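## Task

On the keyboard (lowest key C3 at the player's left, highest C5 at the player's right), play exactly F3, F#3, F3, C#4 in that order and nothing else. A key counts only when pressed most of its travel and must rise most of the way before it can count again. Any wrong or extra note, or two notes beginning at once, means failure.

## Robot and tools

Robot: two six-joint FANUC CRX arms, left_arm and right_arm, each carrying a Robotiq 140 two-finger gripper and a wrist camera. left_arm's fingers have a hinge that can fold when pushed, including when the tips are pressed straight onto a surface while the gripper is not fully closed, so that arm can slide past a surface almost unnoticed. right_arm's fingers are rigid. For key presses, use a fully closed gripper or right_arm's fingertips.

Frames: the scene frame has its origin on the table top midway between the nominal bases, +z up, +x out over the table, and left_arm on the +y side. Calibrated bases: left_arm at (-0.028, +0.378, +0.031) m, right_arm at (+0.010, -0.353, +0.031) m, both almost unrotated with +z up. Each arm reports end_effector_position (m) and end_effector_quat_wxyz in its own base frame; fixed cameras and the table use the scene frame. end_effector_position is the point between the closed pads; the fingertips stick out about 33 mm past it (only 9 mm when wide open). The fingers point along the gripper's +z axis and open along its y axis. Reported hand poses can be a few cm off.

Joint order everywhere: waist (J1), shoulder (J2), elbow (J3), forearm roll (J4), wrist pitch (J5), wrist roll (J6). Stated ranges in rad: waist -3.491 to 3.491, shoulder -3.140 to 3.140, elbow -1.187 to 4.328, forearm roll -3.316 to 3.316, wrist pitch -3.140 to 3.140, wrist roll -3.927 to 3.927.

The row: every motion command uses rows of 18 numbers in [-1, 1], always covering both arms: left_arm's 6 joint numbers, then its position, force_limit, speed, then the same 9 for right_arm. Joint numbers are scaled offsets, not angles: 1.0 equals 2.204 rad for waist and shoulder, 2.644 for elbow, 3.305 for the three wrist joints. They count from the "Joint targets" shown at the start of that action or move, not from the previous row, so repeating an offset moves further. An arm given all-zero joint numbers stays at its targets. The three gripper numbers are absolute commands: position +1 is fully open (140 mm), about -0.8 is pads touching, -1 closes until blocked; force_limit and speed (both start at +1) set grip force and finger speed (about 30 mm/s at -1, 250 at +1). Zero is a real command, so to leave a gripper alone resend its last three numbers.

execute_actions(actions, cameras): actions is a list of actions; each action is up to 15 rows, one row per 1/30 s step, the last row held to fill 15 steps (0.5 s per action). An action asking any joint more than 0.010 rad beyond its range is rejected. cameras: list of names from cam_high, cam_left_wrist, cam_right_wrist, or ["all"], or []. An empty actions list just reports state, images and the scene number.

move(target, speed, blend, stop_force, zero, blocking, cameras): target is one 18-number row or a list of up to 15 such rows; every row's joint offsets count from the same starting Joint targets. speed, rad/s, 0.01 to 3.92 (default 0.5), caps the joint with the longest way to go; one value or one per target. blend (rad) rounds corners in a list. stop_force (N, 12 to 80, shared by both arms) ends an arm's path when it senses that much extra push; use a slow speed with it, leave it out when backing away from a contact, and give all rows the same gripper numbers. zero (default true) re-zeroes the force before the move. blocking=false returns after 0.5 s while the move continues (not allowed with stop_force). All joints move together; paths take at least 0.5 s and get cut off after 10 s. The result adds a "move:" line: done, off_target, moving, held or fault, plus limits=held if steps were withheld.

wait(seconds 0 to 10) lets time run with commands held. stop() brakes a running move. zoom_image(camera, region=[x0, y0, x1, y1]) enlarges part of the latest image, at most 504 by 504 px, origin top-left. read_manual(section) gives only licence text. finished_scene(scene) ends scene 1 or 2 for good; the notes must already have been played.

Results: Joint positions and Joint velocities (rad, rad/s) per arm in joint order; Joint targets (base for the next offsets); Tool commands; object_status (0 moving, 1 blocked while opening, 2 blocked while closing, 3 reached position or pads met); position_measured in counts (3 open, 230 pads met); Flange force along the gripper axes, with some error. Lines such as "joint sent to its limit", "joint command not followed" (clearance check between arms), MOTOR HOT and fault messages warn of trouble.

Keyboard: C3 is at the player's left end, C5 at the right; sharps are the raised black keys. Press one key at a time, fully down, then lift fully before the next; never let two keys start together or brush a neighbour.

Avoid: the arms are stiff, so a target even slightly below a firm key bottom can cause a fault stop; press gently with low speed or stop_force. 150 N on any part, or joint torque at its limit (147 N m for the first three joints, 36.8 for the wrist joints), stops that arm for 10 s. Avoid slams, hard pushes, knocking things off the table, arm-to-arm contact, and keeping arms stretched out (motor heat leads to a long stop).

Each tool is called after "Call:" as name([rows], argument=value, ...), one row to a line, values as JSON.

## Session

Call:
execute_actions(actions=[])

Scene clock: 0.00 s.
left_arm: end_effector_position=(+0.1726, -0.0887, +0.1855) position_measured=3 object_status=3 end_effector_quat_wxyz=(-0.485, -0.077, +0.862, +0.130) | right_arm: end_effector_position=(+0.1900, +0.2421, +0.3289) position_measured=3 object_status=3 end_effector_quat_wxyz=(-0.028, +0.949, +0.310, -0.051)
Joint positions: left_arm=[-0.027 0.271 -0.214 -0.148 -2.127 -1.371] | right_arm=[1.195 -0.283 -0.002 -0.121 -1.872 0.972]
Joint velocities: within noise
Flange force (N): no reading
Joint targets: left_arm=[-0.027 0.271 -0.214 -0.148 -2.127 -1.371] | right_arm=[1.195 -0.283 -0.002 -0.121 -1.872 0.972]
Tool commands: left_gripper/position=+1.0 left_gripper/force_limit=+1.0 left_gripper/speed=+1.0 right_gripper/position=+1.0 right_gripper/force_limit=+1.0 right_gripper/speed=+1.0

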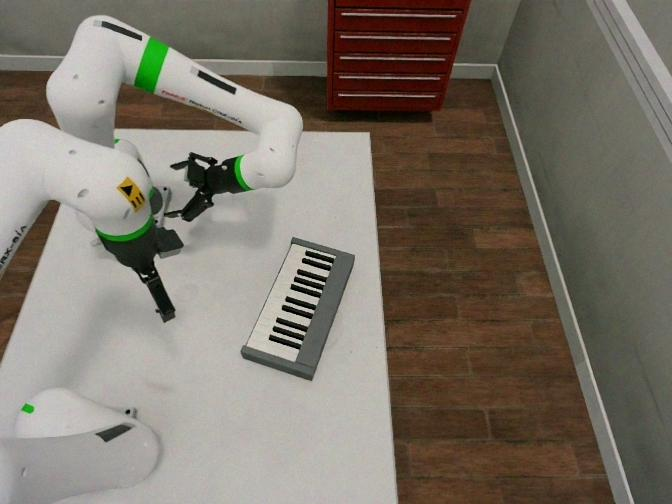

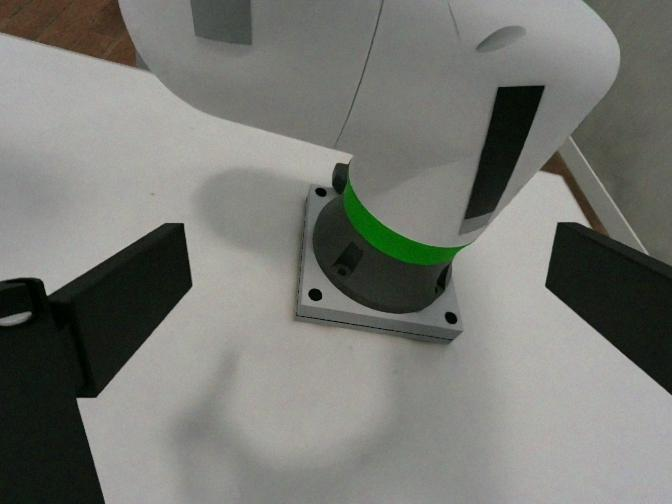

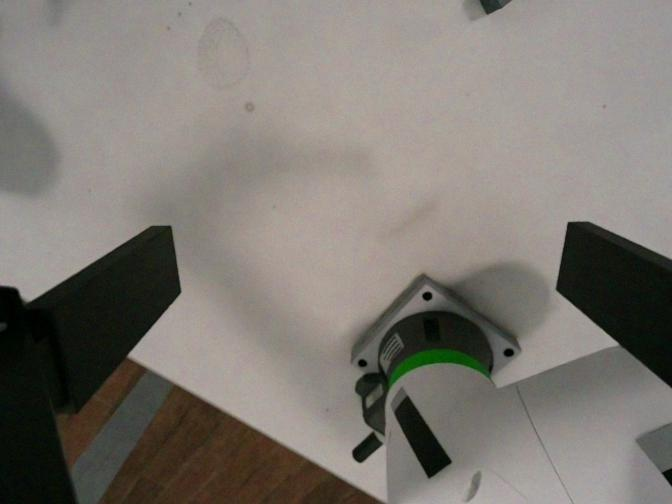

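Call:
zoom_image(camera="cam_high", region=[220, 220, 380, 400])

Scaled by 2.800 from the camera's 672x504 image, which has a finer 960x720 frame.

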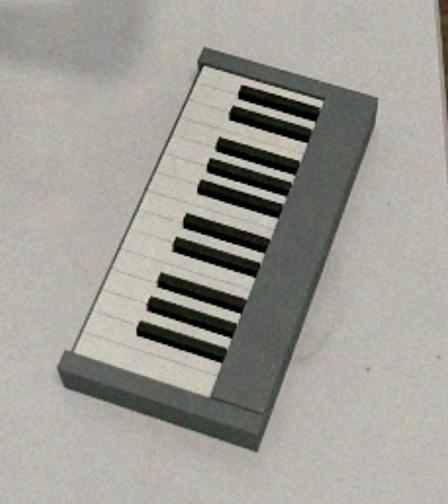

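Call:
move(target=[0.363,0,0,0,0,0,1,1,1, 0,0,0,0,0,0,-1,-1,0], speed=0.8, cameras=["all"])

Scene clock: 4.40 s.
left_arm: end_effector_position=(+0.1839, +0.0620, +0.1855) position_measured=3 object_status=3 end_effector_quat_wxyz=(-0.497, -0.406, +0.764, -0.069) | right_arm: end_effector_position=(+0.1900, +0.2421, +0.3289) position_measured=233 object_status=3 end_effector_quat_wxyz=(-0.028, +0.949, +0.310, -0.051)
Joint positions: left_arm=[0.772 0.271 -0.214 -0.148 -2.127 -1.371] | right_arm=[1.195 -0.283 -0.002 -0.121 -1.872 0.972]
Flange force (N): left_arm=[3.7 1.0 5.4] | right_arm=[-2.1 -4.0 -1.1]
Joint targets: left_arm=[0.772 0.271 -0.214 -0.148 -2.127 -1.371] | right_arm=[1.195 -0.283 -0.002 -0.121 -1.872 0.972]
move: done
camera_calibration:
cam_left_wrist: T_world_to_cam=[[-0.692429, 0.661116, 0.288907, 0.0441348], [0.405544, 0.687832, -0.602015, -0.00259058], [-0.596721, -0.299688, -0.744386, 0.408776], [0, 0, 0, 1]] pos_world=[0.275536, 0.0951089, 0.289977]

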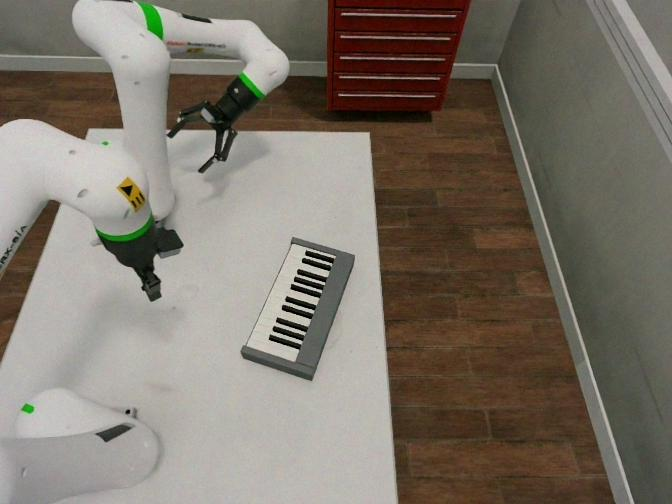

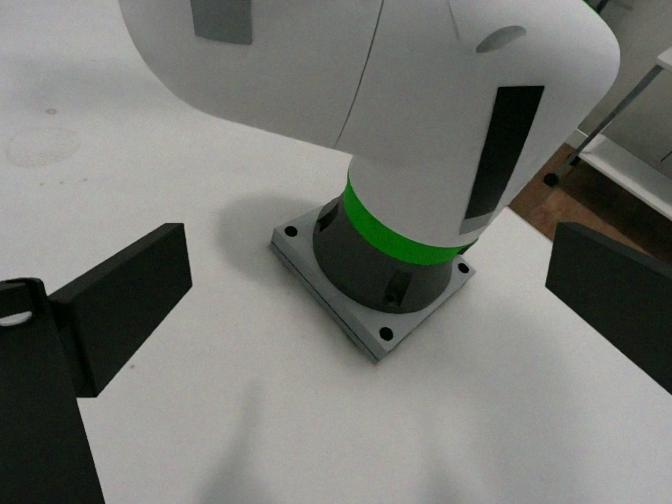

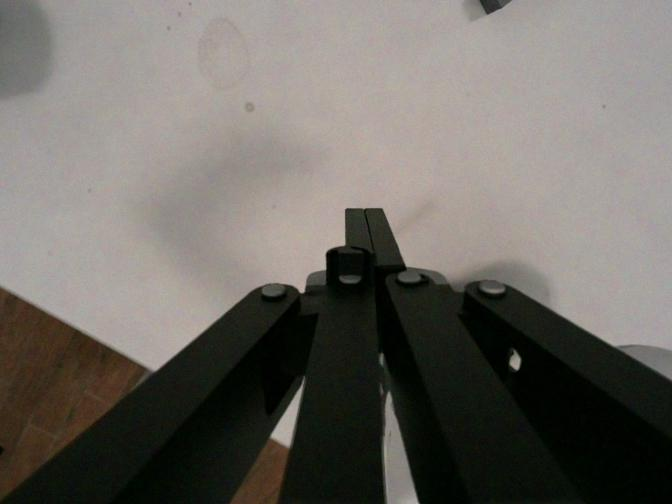

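Call:
move(target=[0,0,0,0,0,0,1,1,1, -0.0937,0.3632,0.2115,0.0366,0.0791,-0.2135,-1,-1,0], speed=0.5, cameras=["all"])

Scene clock: 7.33 s.
left_arm: end_effector_position=(+0.1839, +0.0620, +0.1855) position_measured=3 object_status=3 end_effector_quat_wxyz=(-0.497, -0.406, +0.764, -0.069) | right_arm: end_effector_position=(+0.4562, +0.4568, +0.2023) position_measured=233 object_status=3 end_effector_quat_wxyz=(+0.000, +0.988, -0.157, +0.000)
Joint positions: left_arm=[0.772 0.271 -0.214 -0.148 -2.127 -1.371] | right_arm=[0.989 0.517 0.557 0 -1.611 0.266]
Flange force (N): left_arm=[2.2 1.9 4.6] | right_arm=[-0.7 -3.1 -1.6]
Joint targets: left_arm=[0.772 0.271 -0.214 -0.148 -2.127 -1.371] | right_arm=[0.989 0.517 0.557 0.000 -1.611 0.266]
move: done
camera_calibration:
cam_left_wrist: T_world_to_cam=[[-0.692458, 0.661068, 0.288949, 0.044135], [0.405495, 0.687878, -0.601995, -0.00258727], [-0.596721, -0.299688, -0.744386, 0.408776], [0, 0, 0, 1]] pos_world=[0.275536, 0.095109, 0.289977]
cam_right_wrist: T_world_to_cam=[[-0.325429, -0.945463, -0.0139584, 0.594643], [-0.890831, 0.301608, 0.339783, 0.205002], [-0.317042, 0.12301, -0.9404, 0.42489], [0, 0, 0, 1]] pos_world=[0.510845, 0.448118, 0.338211]

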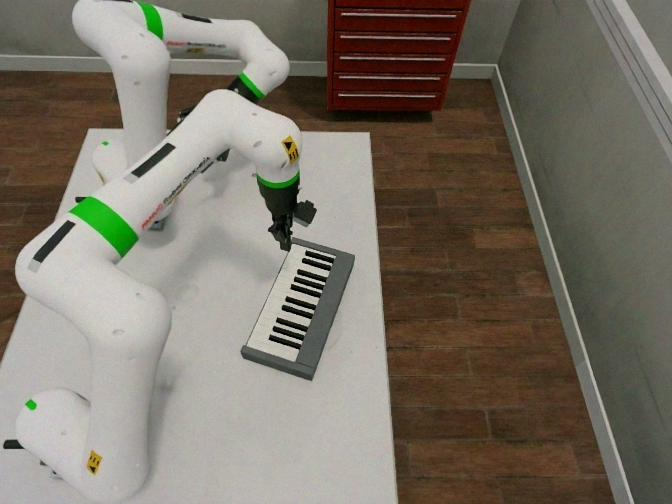

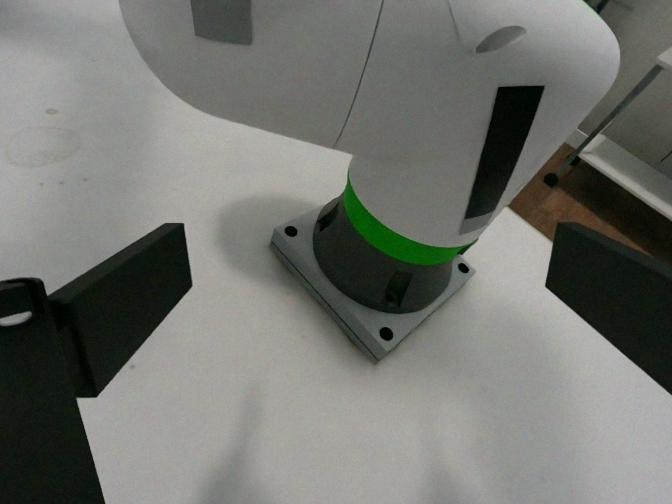

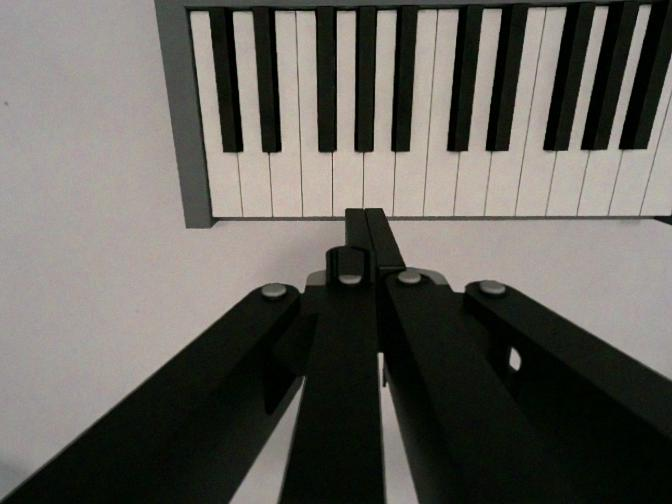

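Call:
move(target=[0,0,0,0,0,0,1,1,1, 0.01298,0.03059,-0.04967,0,0.06013,-0.00865,-1,-1,0], speed=0.4, cameras=["cam_high","cam_right_wrist"])

Call:
zoom_image(camera="cam_right_wrist", region=[150, 0, 550, 300])

Scene clock: 9.13 s.
left_arm: end_effector_position=(+0.1839, +0.0620, +0.1855) position_measured=3 object_status=3 end_effector_quat_wxyz=(-0.497, -0.406, +0.764, -0.069) | right_arm: end_effector_position=(+0.4527, +0.4854, +0.1026) position_measured=233 object_status=3 end_effector_quat_wxyz=(+0.000, +0.988, -0.157, +0.000)
Joint positions: left_arm=[0.772 0.271 -0.214 -0.148 -2.127 -1.371] | right_arm=[1.017 0.584 0.426 0 -1.412 0.238]
Flange force (N): left_arm=[2.5 1.9 4.6] | right_arm=[-0.5 -3.2 -1.7]
Joint targets: left_arm=[0.772 0.271 -0.214 -0.148 -2.127 -1.371] | right_arm=[1.017 0.584 0.426 0.000 -1.412 0.238]
move: done
camera_calibration:
cam_right_wrist: T_world_to_cam=[[-0.32542, -0.945467, -0.0139274, 0.619237], [-0.890802, 0.301599, 0.339867, 0.227075], [-0.317133, 0.123006, -0.94037, 0.326532], [0, 0, 0, 1]] pos_world=[0.507345, 0.476818, 0.238511]
Images, in order (width x height): cam_high 672x504, cam_right_wrist 672x504.

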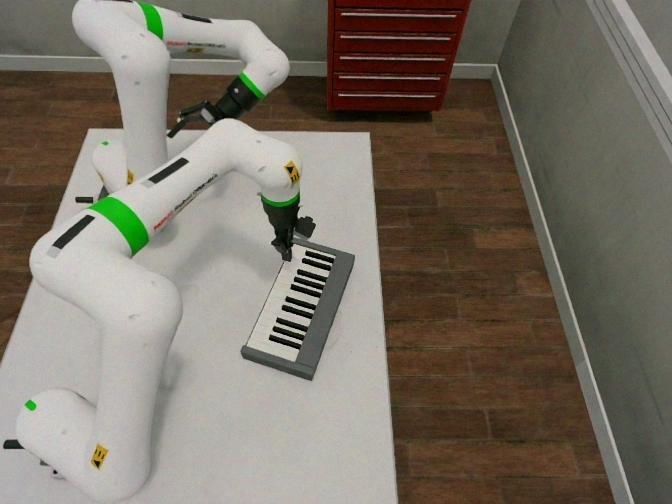

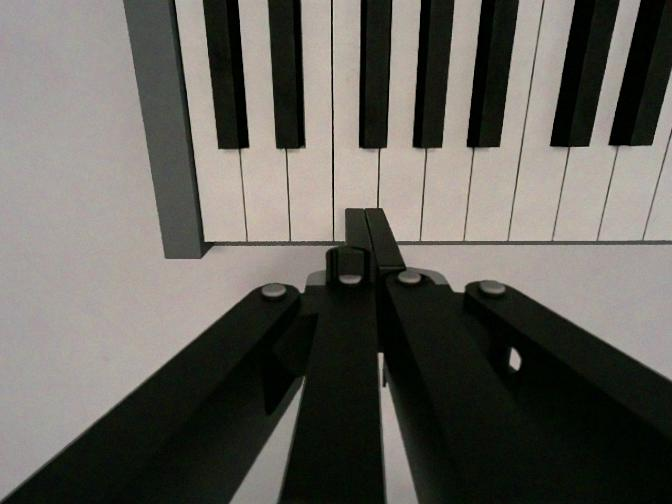

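Scaled by 1.260 from the camera's 672x504 image, which has a finer 960x720 frame.

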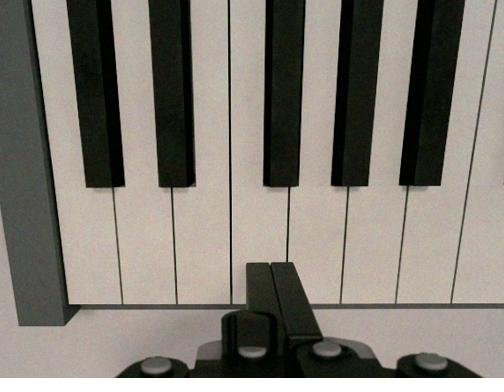

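Call:
move(target=[0,0,0,0,0,0,1,1,1, -0.0033,0.01074,-0.01232,0,0.01697,0.00212,-1,-1,0], speed=0.2, cameras=["cam_high","cam_right_wrist"])

Call:
zoom_image(camera="cam_right_wrist", region=[250, 130, 470, 300])

Scene clock: 11.93 s.
left_arm: end_effector_position=(+0.1839, +0.0620, +0.1855) position_measured=3 object_status=3 end_effector_quat_wxyz=(-0.497, -0.406, +0.764, -0.069) | right_arm: end_effector_position=(+0.4581, +0.4850, +0.0734) position_measured=233 object_status=3 end_effector_quat_wxyz=(+0.000, +0.988, -0.157, +0.000)
Joint positions: left_arm=[0.772 0.271 -0.214 -0.148 -2.127 -1.371] | right_arm=[1.01 0.608 0.393 0 -1.356 0.245]
Flange force (N): left_arm=[2.3 2.1 4.4] | right_arm=[-1.1 -2.5 -1.2]
Joint targets: left_arm=[0.772 0.271 -0.214 -0.148 -2.127 -1.371] | right_arm=[1.010 0.608 0.393 0.000 -1.356 0.245]
move: done
camera_calibration:
cam_right_wrist: T_world_to_cam=[[-0.325673, -0.945383, -0.0137327, 0.620259], [-0.890709, 0.301902, 0.339842, 0.241743], [-0.317135, 0.122909, -0.940382, 0.300885], [0, 0, 0, 1]] pos_world=[0.512745, 0.476418, 0.209311]
Images, in order (width x height): cam_high 672x504, cam_right_wrist 672x504.

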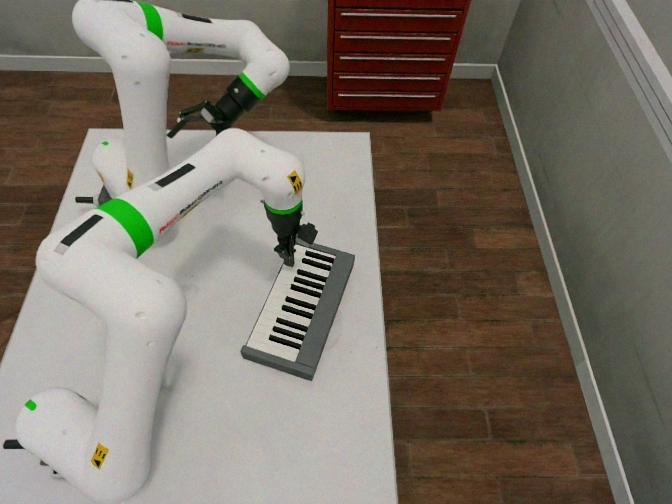

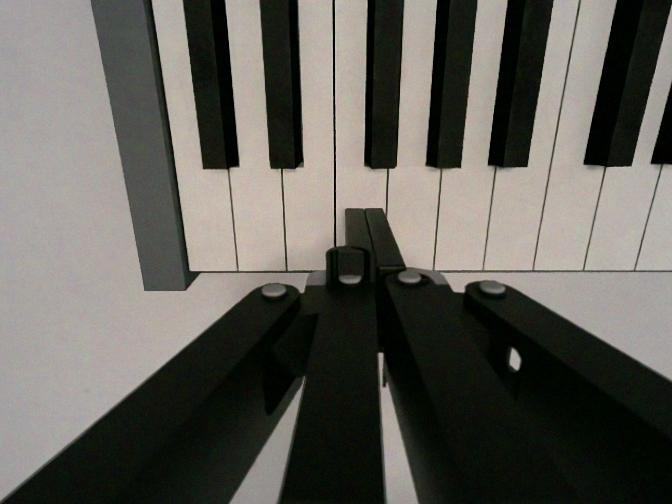

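Scaled by 2.291 from the camera's 672x504 image, which has a finer 960x720 frame.

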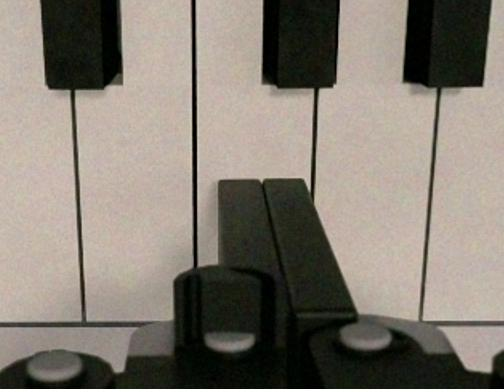

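Call:
move(target=[0,0,0,0,0,0,1,1,1, 0,0.007777,-0.015182,0,0.017331,0,-1,-1,0], speed=0.015, stop_force=12, cameras=["cam_high","cam_right_wrist"])

Call:
zoom_image(camera="cam_right_wrist", region=[250, 130, 470, 300])

Scene clock: 16.63 s.
left_arm: end_effector_position=(+0.1839, +0.0620, +0.1855) position_measured=3 object_status=3 end_effector_quat_wxyz=(-0.497, -0.406, +0.764, -0.069) | right_arm: end_effector_position=(+0.4581, +0.4849, +0.0472) position_measured=233 object_status=3 end_effector_quat_wxyz=(+0.000, +0.988, -0.157, +0.000)
Joint positions: left_arm=[0.772 0.271 -0.214 -0.148 -2.127 -1.371] | right_arm=[1.01 0.624 0.355 0 -1.302 0.245]
Flange force (N): left_arm=[2.2 2.1 4.4] | right_arm=[-4.8 -0.7 -17.6]
Joint targets: left_arm=[0.772 0.271 -0.214 -0.148 -2.127 -1.371] | right_arm=[1.010 0.624 0.355 0.000 -1.302 0.245]
move: contact (right_arm)
camera_calibration:
cam_right_wrist: T_world_to_cam=[[-0.325742, -0.945356, -0.0139416, 0.61983], [-0.890719, 0.301904, 0.339815, 0.25063], [-0.317037, 0.12311, -0.940389, 0.275989], [0, 0, 0, 1]] pos_world=[0.512645, 0.476317, 0.183011]
Images, in order (width x height): cam_high 672x504, cam_right_wrist 672x504.

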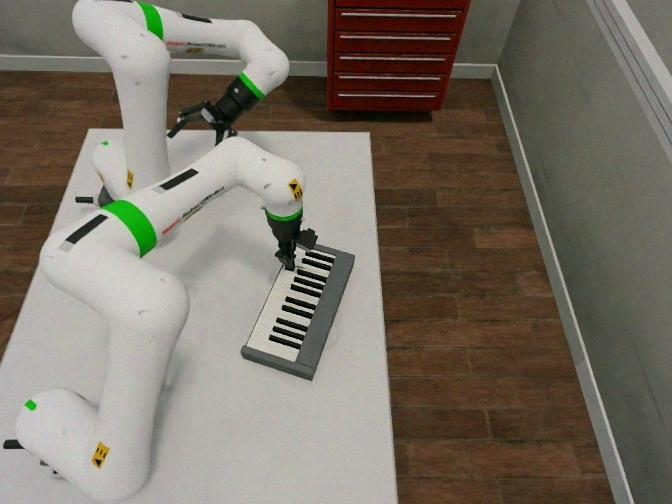

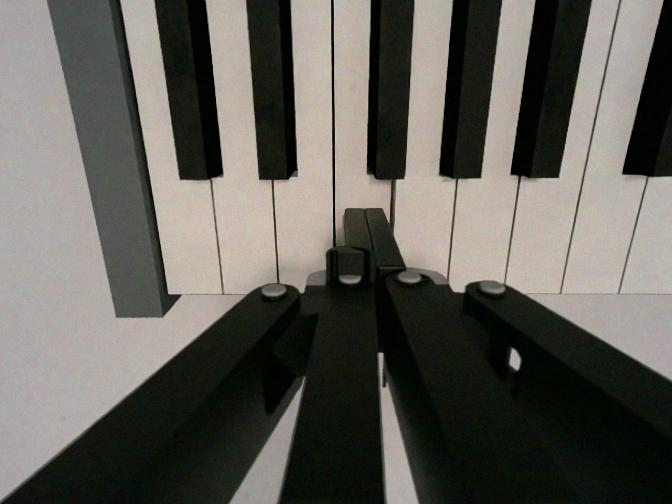

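Scaled by 2.291 from the camera's 672x504 image, which has a finer 960x720 frame.

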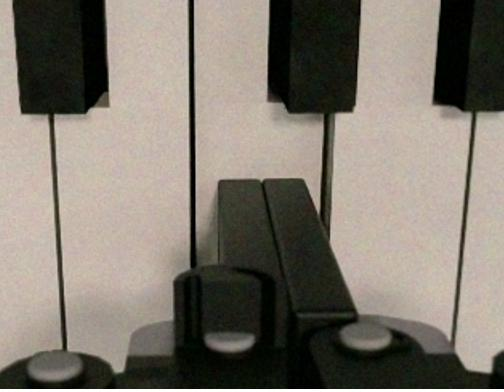

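Call:
move([
  [0,0,0,0,0,0,1,1,1, 0,-0.0108,0.02303,0,-0.02563,0,-1,-1,0],
  [0,0,0,0,0,0,1,1,1, -0.0318,0.00716,0.04375,0,-0.03023,0.02121,-1,-1,0],
], speed=[0.1,0.2], cameras=["cam_high","cam_right_wrist"])

Call:
zoom_image(camera="cam_right_wrist", region=[250, 130, 470, 300])

Scene clock: 19.03 s.
left_arm: end_effector_position=(+0.1839, +0.0620, +0.1855) position_measured=3 object_status=3 end_effector_quat_wxyz=(-0.497, -0.406, +0.764, -0.069) | right_arm: end_effector_position=(+0.4994, +0.4634, +0.0853) position_measured=233 object_status=3 end_effector_quat_wxyz=(+0.000, +0.988, -0.157, +0.000)
Joint positions: left_arm=[0.772 0.271 -0.214 -0.148 -2.127 -1.371] | right_arm=[0.94 0.64 0.471 0 -1.402 0.315]
Flange force (N): left_arm=[2.7 2.7 4.6] | right_arm=[-0.7 -3.0 -1.2]
Joint targets: left_arm=[0.772 0.271 -0.214 -0.148 -2.127 -1.371] | right_arm=[0.940 0.640 0.471 0.000 -1.402 0.315]
move: done
camera_calibration:
cam_right_wrist: T_world_to_cam=[[-0.325627, -0.945396, -0.0138845, 0.613465], [-0.890759, 0.301818, 0.339785, 0.281118], [-0.317041, 0.123011, -0.940401, 0.32764], [0, 0, 0, 1]] pos_world=[0.554045, 0.454817, 0.221111]
Images, in order (width x height): cam_high 672x504, cam_right_wrist 672x504.

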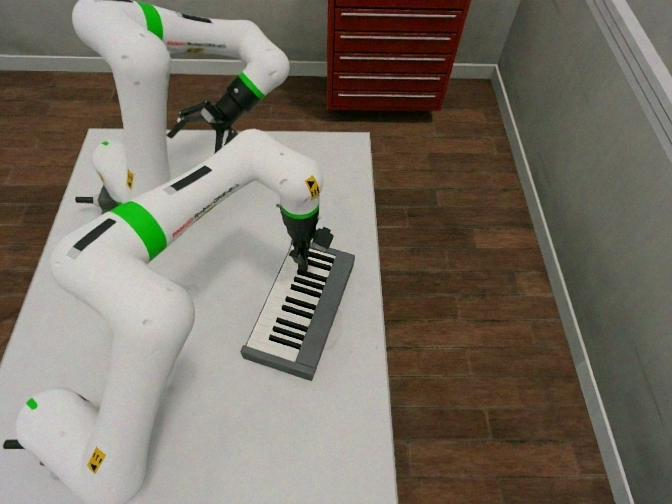

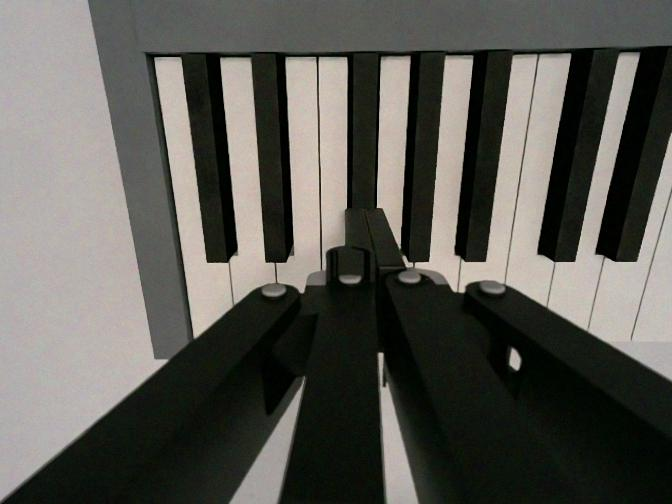

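Scaled by 2.291 from the camera's 672x504 image, which has a finer 960x720 frame.

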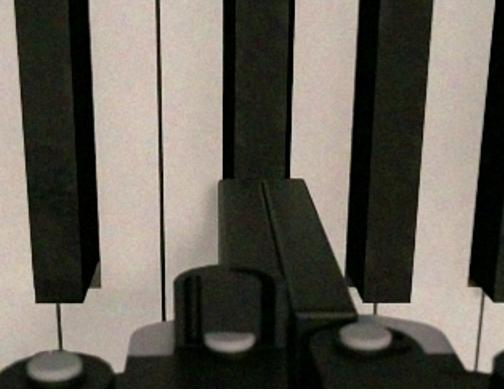

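Call:
move(target=[0,0,0,0,0,0,1,1,1, -0.000213,0.007676,-0.021288,0,0.022149,0.000142,-1,-1,0], speed=0.015, stop_force=12, cameras=["cam_high","cam_right_wrist"])

Call:
zoom_image(camera="cam_right_wrist", region=[250, 130, 470, 300])

Scene clock: 23.47 s.
left_arm: end_effector_position=(+0.1839, +0.0620, +0.1855) position_measured=3 object_status=3 end_effector_quat_wxyz=(-0.497, -0.406, +0.764, -0.069) | right_arm: end_effector_position=(+0.4994, +0.4630, +0.0623) position_measured=233 object_status=3 end_effector_quat_wxyz=(+0.000, +0.988, -0.157, +0.000)
Joint positions: left_arm=[0.772 0.271 -0.214 -0.148 -2.127 -1.371] | right_arm=[0.94 0.651 0.434 0 -1.354 0.315]
Flange force (N): left_arm=[2.1 1.4 4.3] | right_arm=[-5.7 -1.6 -18.5]
Joint targets: left_arm=[0.772 0.271 -0.214 -0.148 -2.127 -1.371] | right_arm=[0.940 0.651 0.434 0.000 -1.354 0.315]
move: contact (right_arm); right_arm: the wrist pitch is farthest, 0.025 rad from its target
camera_calibration:
cam_right_wrist: T_world_to_cam=[[-0.325637, -0.945391, -0.0140151, 0.612797], [-0.890789, 0.301793, 0.33973, 0.289058], [-0.316948, 0.123113, -0.940419, 0.30606], [0, 0, 0, 1]] pos_world=[0.554044, 0.454417, 0.198211]
Images, in order (width x height): cam_high 672x504, cam_right_wrist 672x504.

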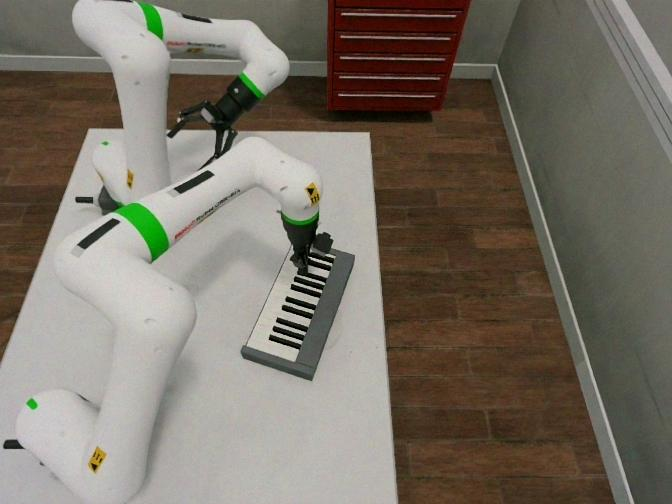

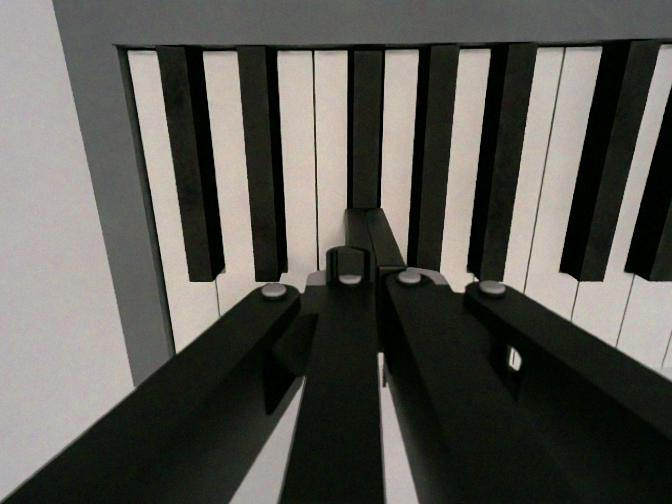

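Scaled by 2.291 from the camera's 672x504 image, which has a finer 960x720 frame.

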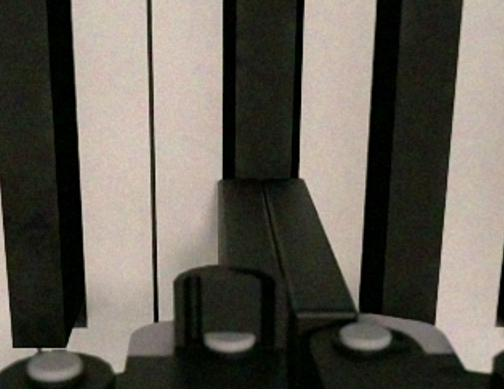

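Call:
move([
  [0,0,0,0,0,0,1,1,1, 0,-0.005002,0.013882,0,-0.01444,0,-1,-1,0],
  [0,0,0,0,0,0,1,1,1, 0.032123,-0.022961,-0.006834,0,-0.009843,-0.021392,-1,-1,0],
], speed=[0.1,0.2], cameras=["cam_right_wrist"])

Call:
zoom_image(camera="cam_right_wrist", region=[250, 130, 470, 300])

Scene clock: 26.57 s.
left_arm: end_effector_position=(+0.1839, +0.0620, +0.1855) position_measured=3 object_status=3 end_effector_quat_wxyz=(-0.497, -0.406, +0.764, -0.069) | right_arm: end_effector_position=(+0.4580, +0.4853, +0.0882) position_measured=233 object_status=3 end_effector_quat_wxyz=(+0.000, +0.988, -0.157, +0.000)
Joint positions: left_arm=[0.772 0.271 -0.214 -0.148 -2.127 -1.371] | right_arm=[1.01 0.6 0.416 0 -1.386 0.244]
Flange force (N): left_arm=[2.5 1.8 5.0] | right_arm=[-0.4 -2.6 -1.4]
Joint targets: left_arm=[0.772 0.271 -0.214 -0.148 -2.127 -1.371] | right_arm=[1.011 0.600 0.416 0.000 -1.386 0.244]
move: done
camera_calibration:
cam_right_wrist: T_world_to_cam=[[-0.325637, -0.945391, -0.0140151, 0.620667], [-0.890789, 0.301793, 0.33973, 0.236681], [-0.316948, 0.123113, -0.940419, 0.314562], [0, 0, 0, 1]] pos_world=[0.512644, 0.476617, 0.224111]
Images, in order (width x height): cam_right_wrist 672x504.

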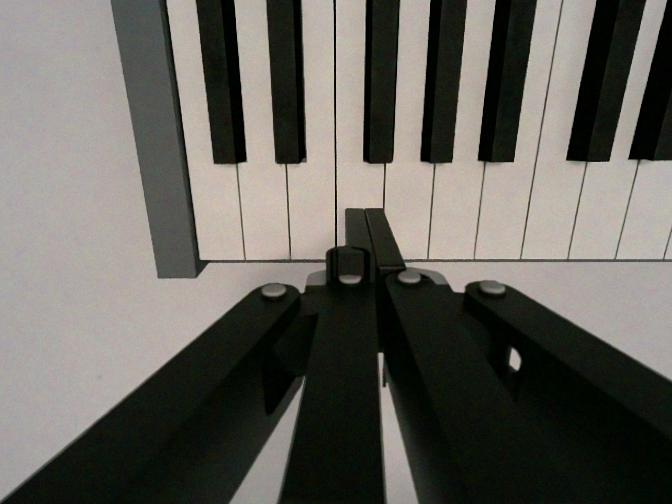

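Scaled by 2.291 from the camera's 672x504 image, which has a finer 960x720 frame.

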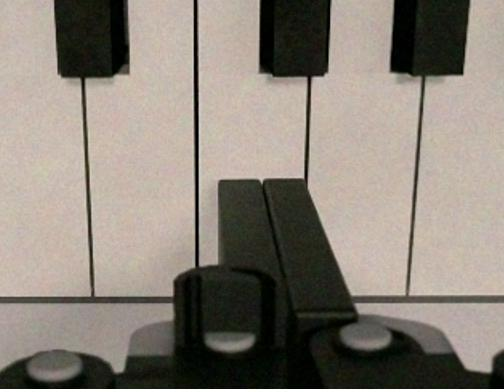

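Call:
move(target=[0,0,0,0,0,0,1,1,1, 0,0.011284,-0.023833,0,0.026591,0,-1,-1,0], speed=0.02, stop_force=12, cameras=["cam_right_wrist"])

Call:
zoom_image(camera="cam_right_wrist", region=[250, 130, 470, 300])

Scene clock: 31.60 s.
left_arm: end_effector_position=(+0.1839, +0.0620, +0.1855) position_measured=3 object_status=3 end_effector_quat_wxyz=(-0.497, -0.406, +0.764, -0.069) | right_arm: end_effector_position=(+0.4579, +0.4852, +0.0471) position_measured=233 object_status=3 end_effector_quat_wxyz=(+0.000, +0.988, -0.157, +0.000)
Joint positions: left_arm=[0.772 0.271 -0.214 -0.148 -2.127 -1.371] | right_arm=[1.011 0.624 0.355 0 -1.301 0.244]
Flange force (N): left_arm=[2.4 2.7 5.3] | right_arm=[-3.9 -0.9 -18.7]
Joint targets: left_arm=[0.772 0.271 -0.214 -0.148 -2.127 -1.371] | right_arm=[1.011 0.624 0.355 0.000 -1.301 0.244]
move: contact (right_arm)
camera_calibration:
cam_right_wrist: T_world_to_cam=[[-0.325537, -0.945421, -0.0142872, 0.619943], [-0.89086, 0.301617, 0.3397, 0.250622], [-0.316851, 0.123313, -0.940425, 0.275716], [0, 0, 0, 1]] pos_world=[0.512444, 0.476517, 0.183011]
Images, in order (width x height): cam_right_wrist 672x504.

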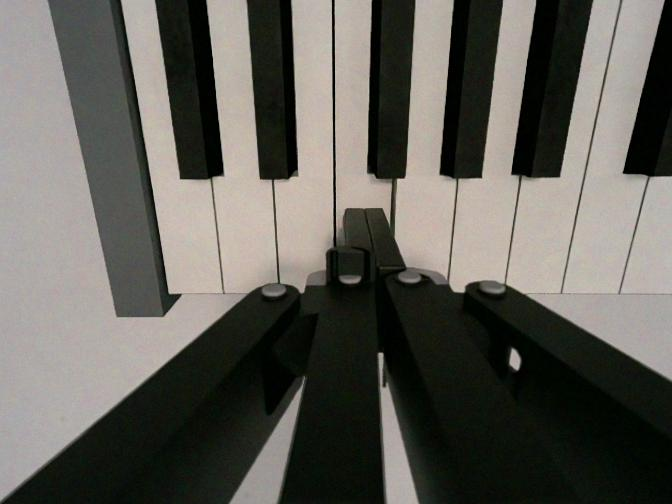

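Scaled by 2.291 from the camera's 672x504 image, which has a finer 960x720 frame.

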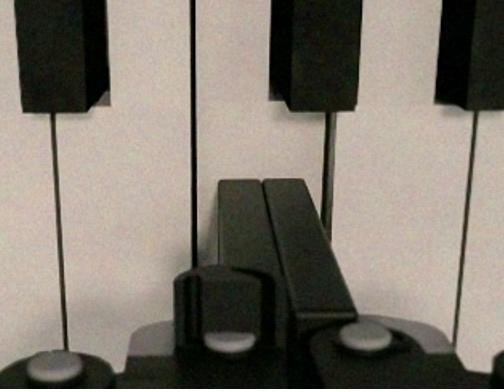

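Call:
move([
  [0,0,0,0,0,0,1,1,1, 0,-0.010921,0.023071,0,-0.02574,0,-1,-1,0],
  [0,0,0,0,0,0,1,1,1, -0.055148,-0.088058,-0.074934,0,0.001225,0.036777,-1,-1,0],
], speed=[0.15,0.3], cameras=["cam_right_wrist"])

Call:
zoom_image(camera="cam_right_wrist", region=[250, 130, 470, 300])

Scene clock: 34.30 s.
left_arm: end_effector_position=(+0.1839, +0.0620, +0.1855) position_measured=3 object_status=3 end_effector_quat_wxyz=(-0.497, -0.406, +0.764, -0.069) | right_arm: end_effector_position=(+0.4698, +0.3724, +0.0853) position_measured=233 object_status=3 end_effector_quat_wxyz=(+0.000, +0.988, -0.157, +0.000)
Joint positions: left_arm=[0.772 0.271 -0.214 -0.148 -2.127 -1.371] | right_arm=[0.889 0.43 0.157 0 -1.297 0.366]
Flange force (N): left_arm=[3.2 2.0 5.4] | right_arm=[-1.3 -2.4 -1.2]
Joint targets: left_arm=[0.772 0.271 -0.214 -0.148 -2.127 -1.371] | right_arm=[0.889 0.430 0.157 0.000 -1.297 0.366]
move: done
camera_calibration:
cam_right_wrist: T_world_to_cam=[[-0.325507, -0.945433, -0.0141984, 0.517783], [-0.89087, 0.30162, 0.339672, 0.282249], [-0.316855, 0.123214, -0.940437, 0.329348], [0, 0, 0, 1]] pos_world=[0.524344, 0.363817, 0.221211]
Images, in order (width x height): cam_right_wrist 672x504.

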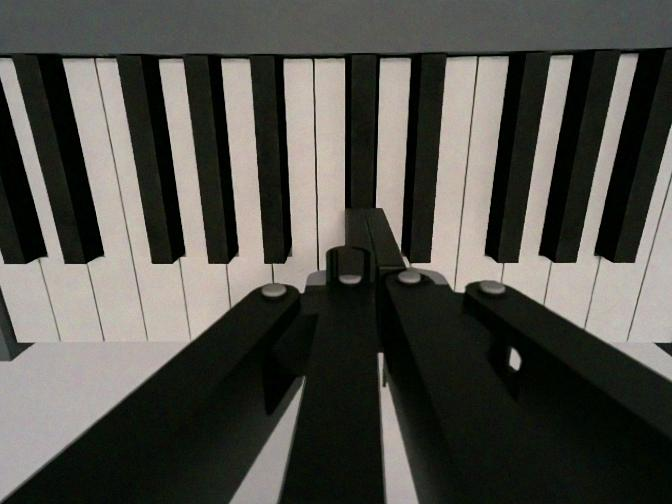

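Scaled by 2.291 from the camera's 672x504 image, which has a finer 960x720 frame.

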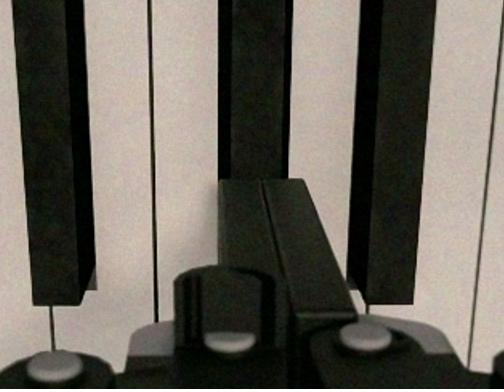

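Call:
move(target=[0,0,0,0,0,0,1,1,1, -0.000136,0.011942,-0.018107,0,0.02245,0.00009,-1,-1,0], speed=0.015, stop_force=12, cameras=["cam_right_wrist"])

Call:
zoom_image(camera="cam_right_wrist", region=[250, 130, 470, 300])

Scene clock: 38.57 s.
left_arm: end_effector_position=(+0.1839, +0.0620, +0.1855) position_measured=3 object_status=3 end_effector_quat_wxyz=(-0.497, -0.406, +0.764, -0.069) | right_arm: end_effector_position=(+0.4700, +0.3726, +0.0622) position_measured=233 object_status=3 end_effector_quat_wxyz=(+0.000, +0.988, -0.157, +0.000)
Joint positions: left_arm=[0.772 0.271 -0.214 -0.148 -2.127 -1.371] | right_arm=[0.889 0.447 0.125 0 -1.248 0.366]
Flange force (N): left_arm=[2.8 1.3 5.2] | right_arm=[-6.8 0.3 -20.7]
Joint targets: left_arm=[0.772 0.271 -0.214 -0.148 -2.127 -1.371] | right_arm=[0.889 0.447 0.125 0.000 -1.248 0.366]
move: contact (right_arm); right_arm: the wrist pitch is farthest, 0.025 rad from its target
camera_calibration:
cam_right_wrist: T_world_to_cam=[[-0.325517, -0.945428, -0.014329, 0.517675], [-0.890899, 0.301595, 0.339616, 0.290402], [-0.316761, 0.123317, -0.940455, 0.30753], [0, 0, 0, 1]] pos_world=[0.524644, 0.363917, 0.198011]
Images, in order (width x height): cam_right_wrist 672x504.

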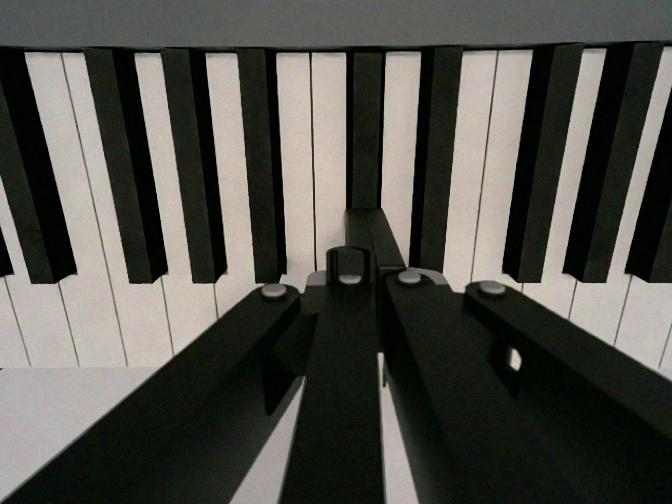

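Scaled by 2.291 from the camera's 672x504 image, which has a finer 960x720 frame.

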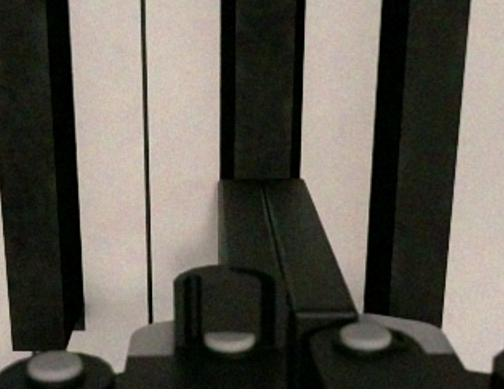

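Call:
move([
  [0,0,0,0,0,0,1,1,1, 0,-0.00771,0.01203,0,-0.01477,0,-1,-1,0],
  [0,0,0,0,0,0,1,1,1, 0,-0.026269,0.079916,0,-0.081449,0,-1,-1,0],
], speed=[0.15,0.6], blend=[0.03,0], cameras=["cam_high","cam_right_wrist"])

Scene clock: 41.07 s.
left_arm: end_effector_position=(+0.1839, +0.0620, +0.1855) position_measured=3 object_status=3 end_effector_quat_wxyz=(-0.497, -0.406, +0.764, -0.069) | right_arm: end_effector_position=(+0.4699, +0.3724, +0.1852) position_measured=233 object_status=3 end_effector_quat_wxyz=(+0.000, +0.988, -0.157, +0.000)
Joint positions: left_arm=[0.772 0.271 -0.214 -0.148 -2.127 -1.371] | right_arm=[0.889 0.389 0.337 0 -1.517 0.366]
Flange force (N): left_arm=[2.0 1.7 4.0] | right_arm=[-0.5 -3.6 -1.4]
Joint targets: left_arm=[0.772 0.271 -0.214 -0.148 -2.127 -1.371] | right_arm=[0.889 0.389 0.337 0.000 -1.517 0.366]
move: done; blend cut to 0.0244 rad at target 1
camera_calibration:
cam_right_wrist: T_world_to_cam=[[-0.325591, -0.945404, -0.0141669, 0.519162], [-0.890839, 0.301709, 0.339673, 0.24842], [-0.316854, 0.123215, -0.940437, 0.423247], [0, 0, 0, 1]] pos_world=[0.524444, 0.363717, 0.321011]
Images, in order (width x height): cam_high 672x504, cam_right_wrist 672x504.

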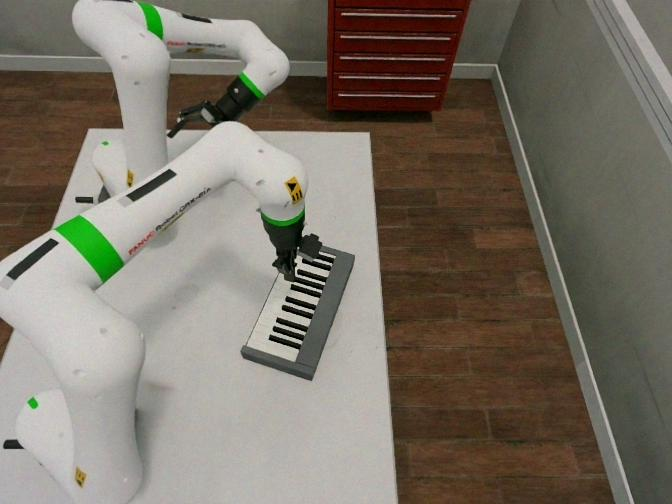

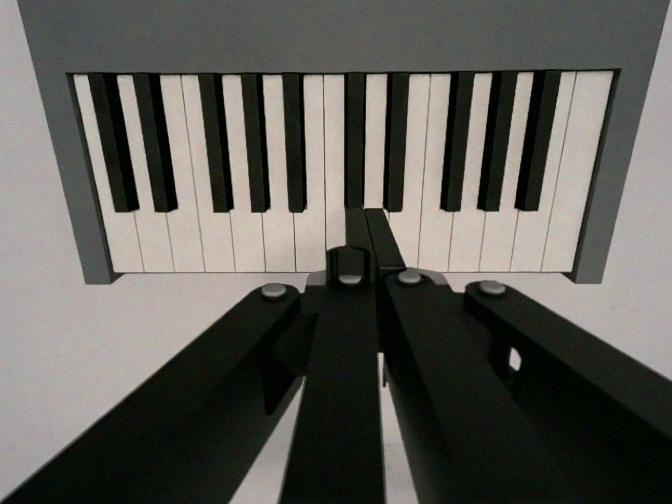

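Call:
move(target=[0,0,0,0,0,0,1,1,1, 0,0.01484,-0.05431,0,0.05334,0,-1,-1,0], speed=0.4, stop_force=12)

Scene clock: 42.63 s.
left_arm: end_effector_position=(+0.1839, +0.0620, +0.1855) position_measured=3 object_status=3 end_effector_quat_wxyz=(-0.497, -0.406, +0.764, -0.069) | right_arm: end_effector_position=(+0.4710, +0.3737, +0.1049) position_measured=233 object_status=3 end_effector_quat_wxyz=(+0.000, +0.988, -0.157, +0.000)
Joint positions: left_arm=[0.772 0.271 -0.214 -0.148 -2.127 -1.371] | right_arm=[0.889 0.422 0.193 0 -1.341 0.366]
Flange force (N): left_arm=[2.0 2.6 3.9] | right_arm=[-1.0 -2.8 -1.2]
Joint targets: left_arm=[0.772 0.271 -0.214 -0.148 -2.127 -1.371] | right_arm=[0.889 0.422 0.193 0.000 -1.341 0.366]
move: done
camera_calibration:
cam_left_wrist: T_world_to_cam=[[-0.692458, 0.661068, 0.288949, 0.044135], [0.405495, 0.687878, -0.601995, -0.00258727], [-0.596721, -0.299688, -0.744386, 0.408776], [0, 0, 0, 1]] pos_world=[0.275536, 0.095109, 0.289977]
cam_right_wrist: T_world_to_cam=[[-0.325517, -0.945428, -0.014329, 0.519715], [-0.890899, 0.301595, 0.339616, 0.276306], [-0.316761, 0.123317, -0.940455, 0.347919], [0, 0, 0, 1]] pos_world=[0.525544, 0.365117, 0.240811]

Call:
finished_scene(scene=1)

The scene is finished: the task was done.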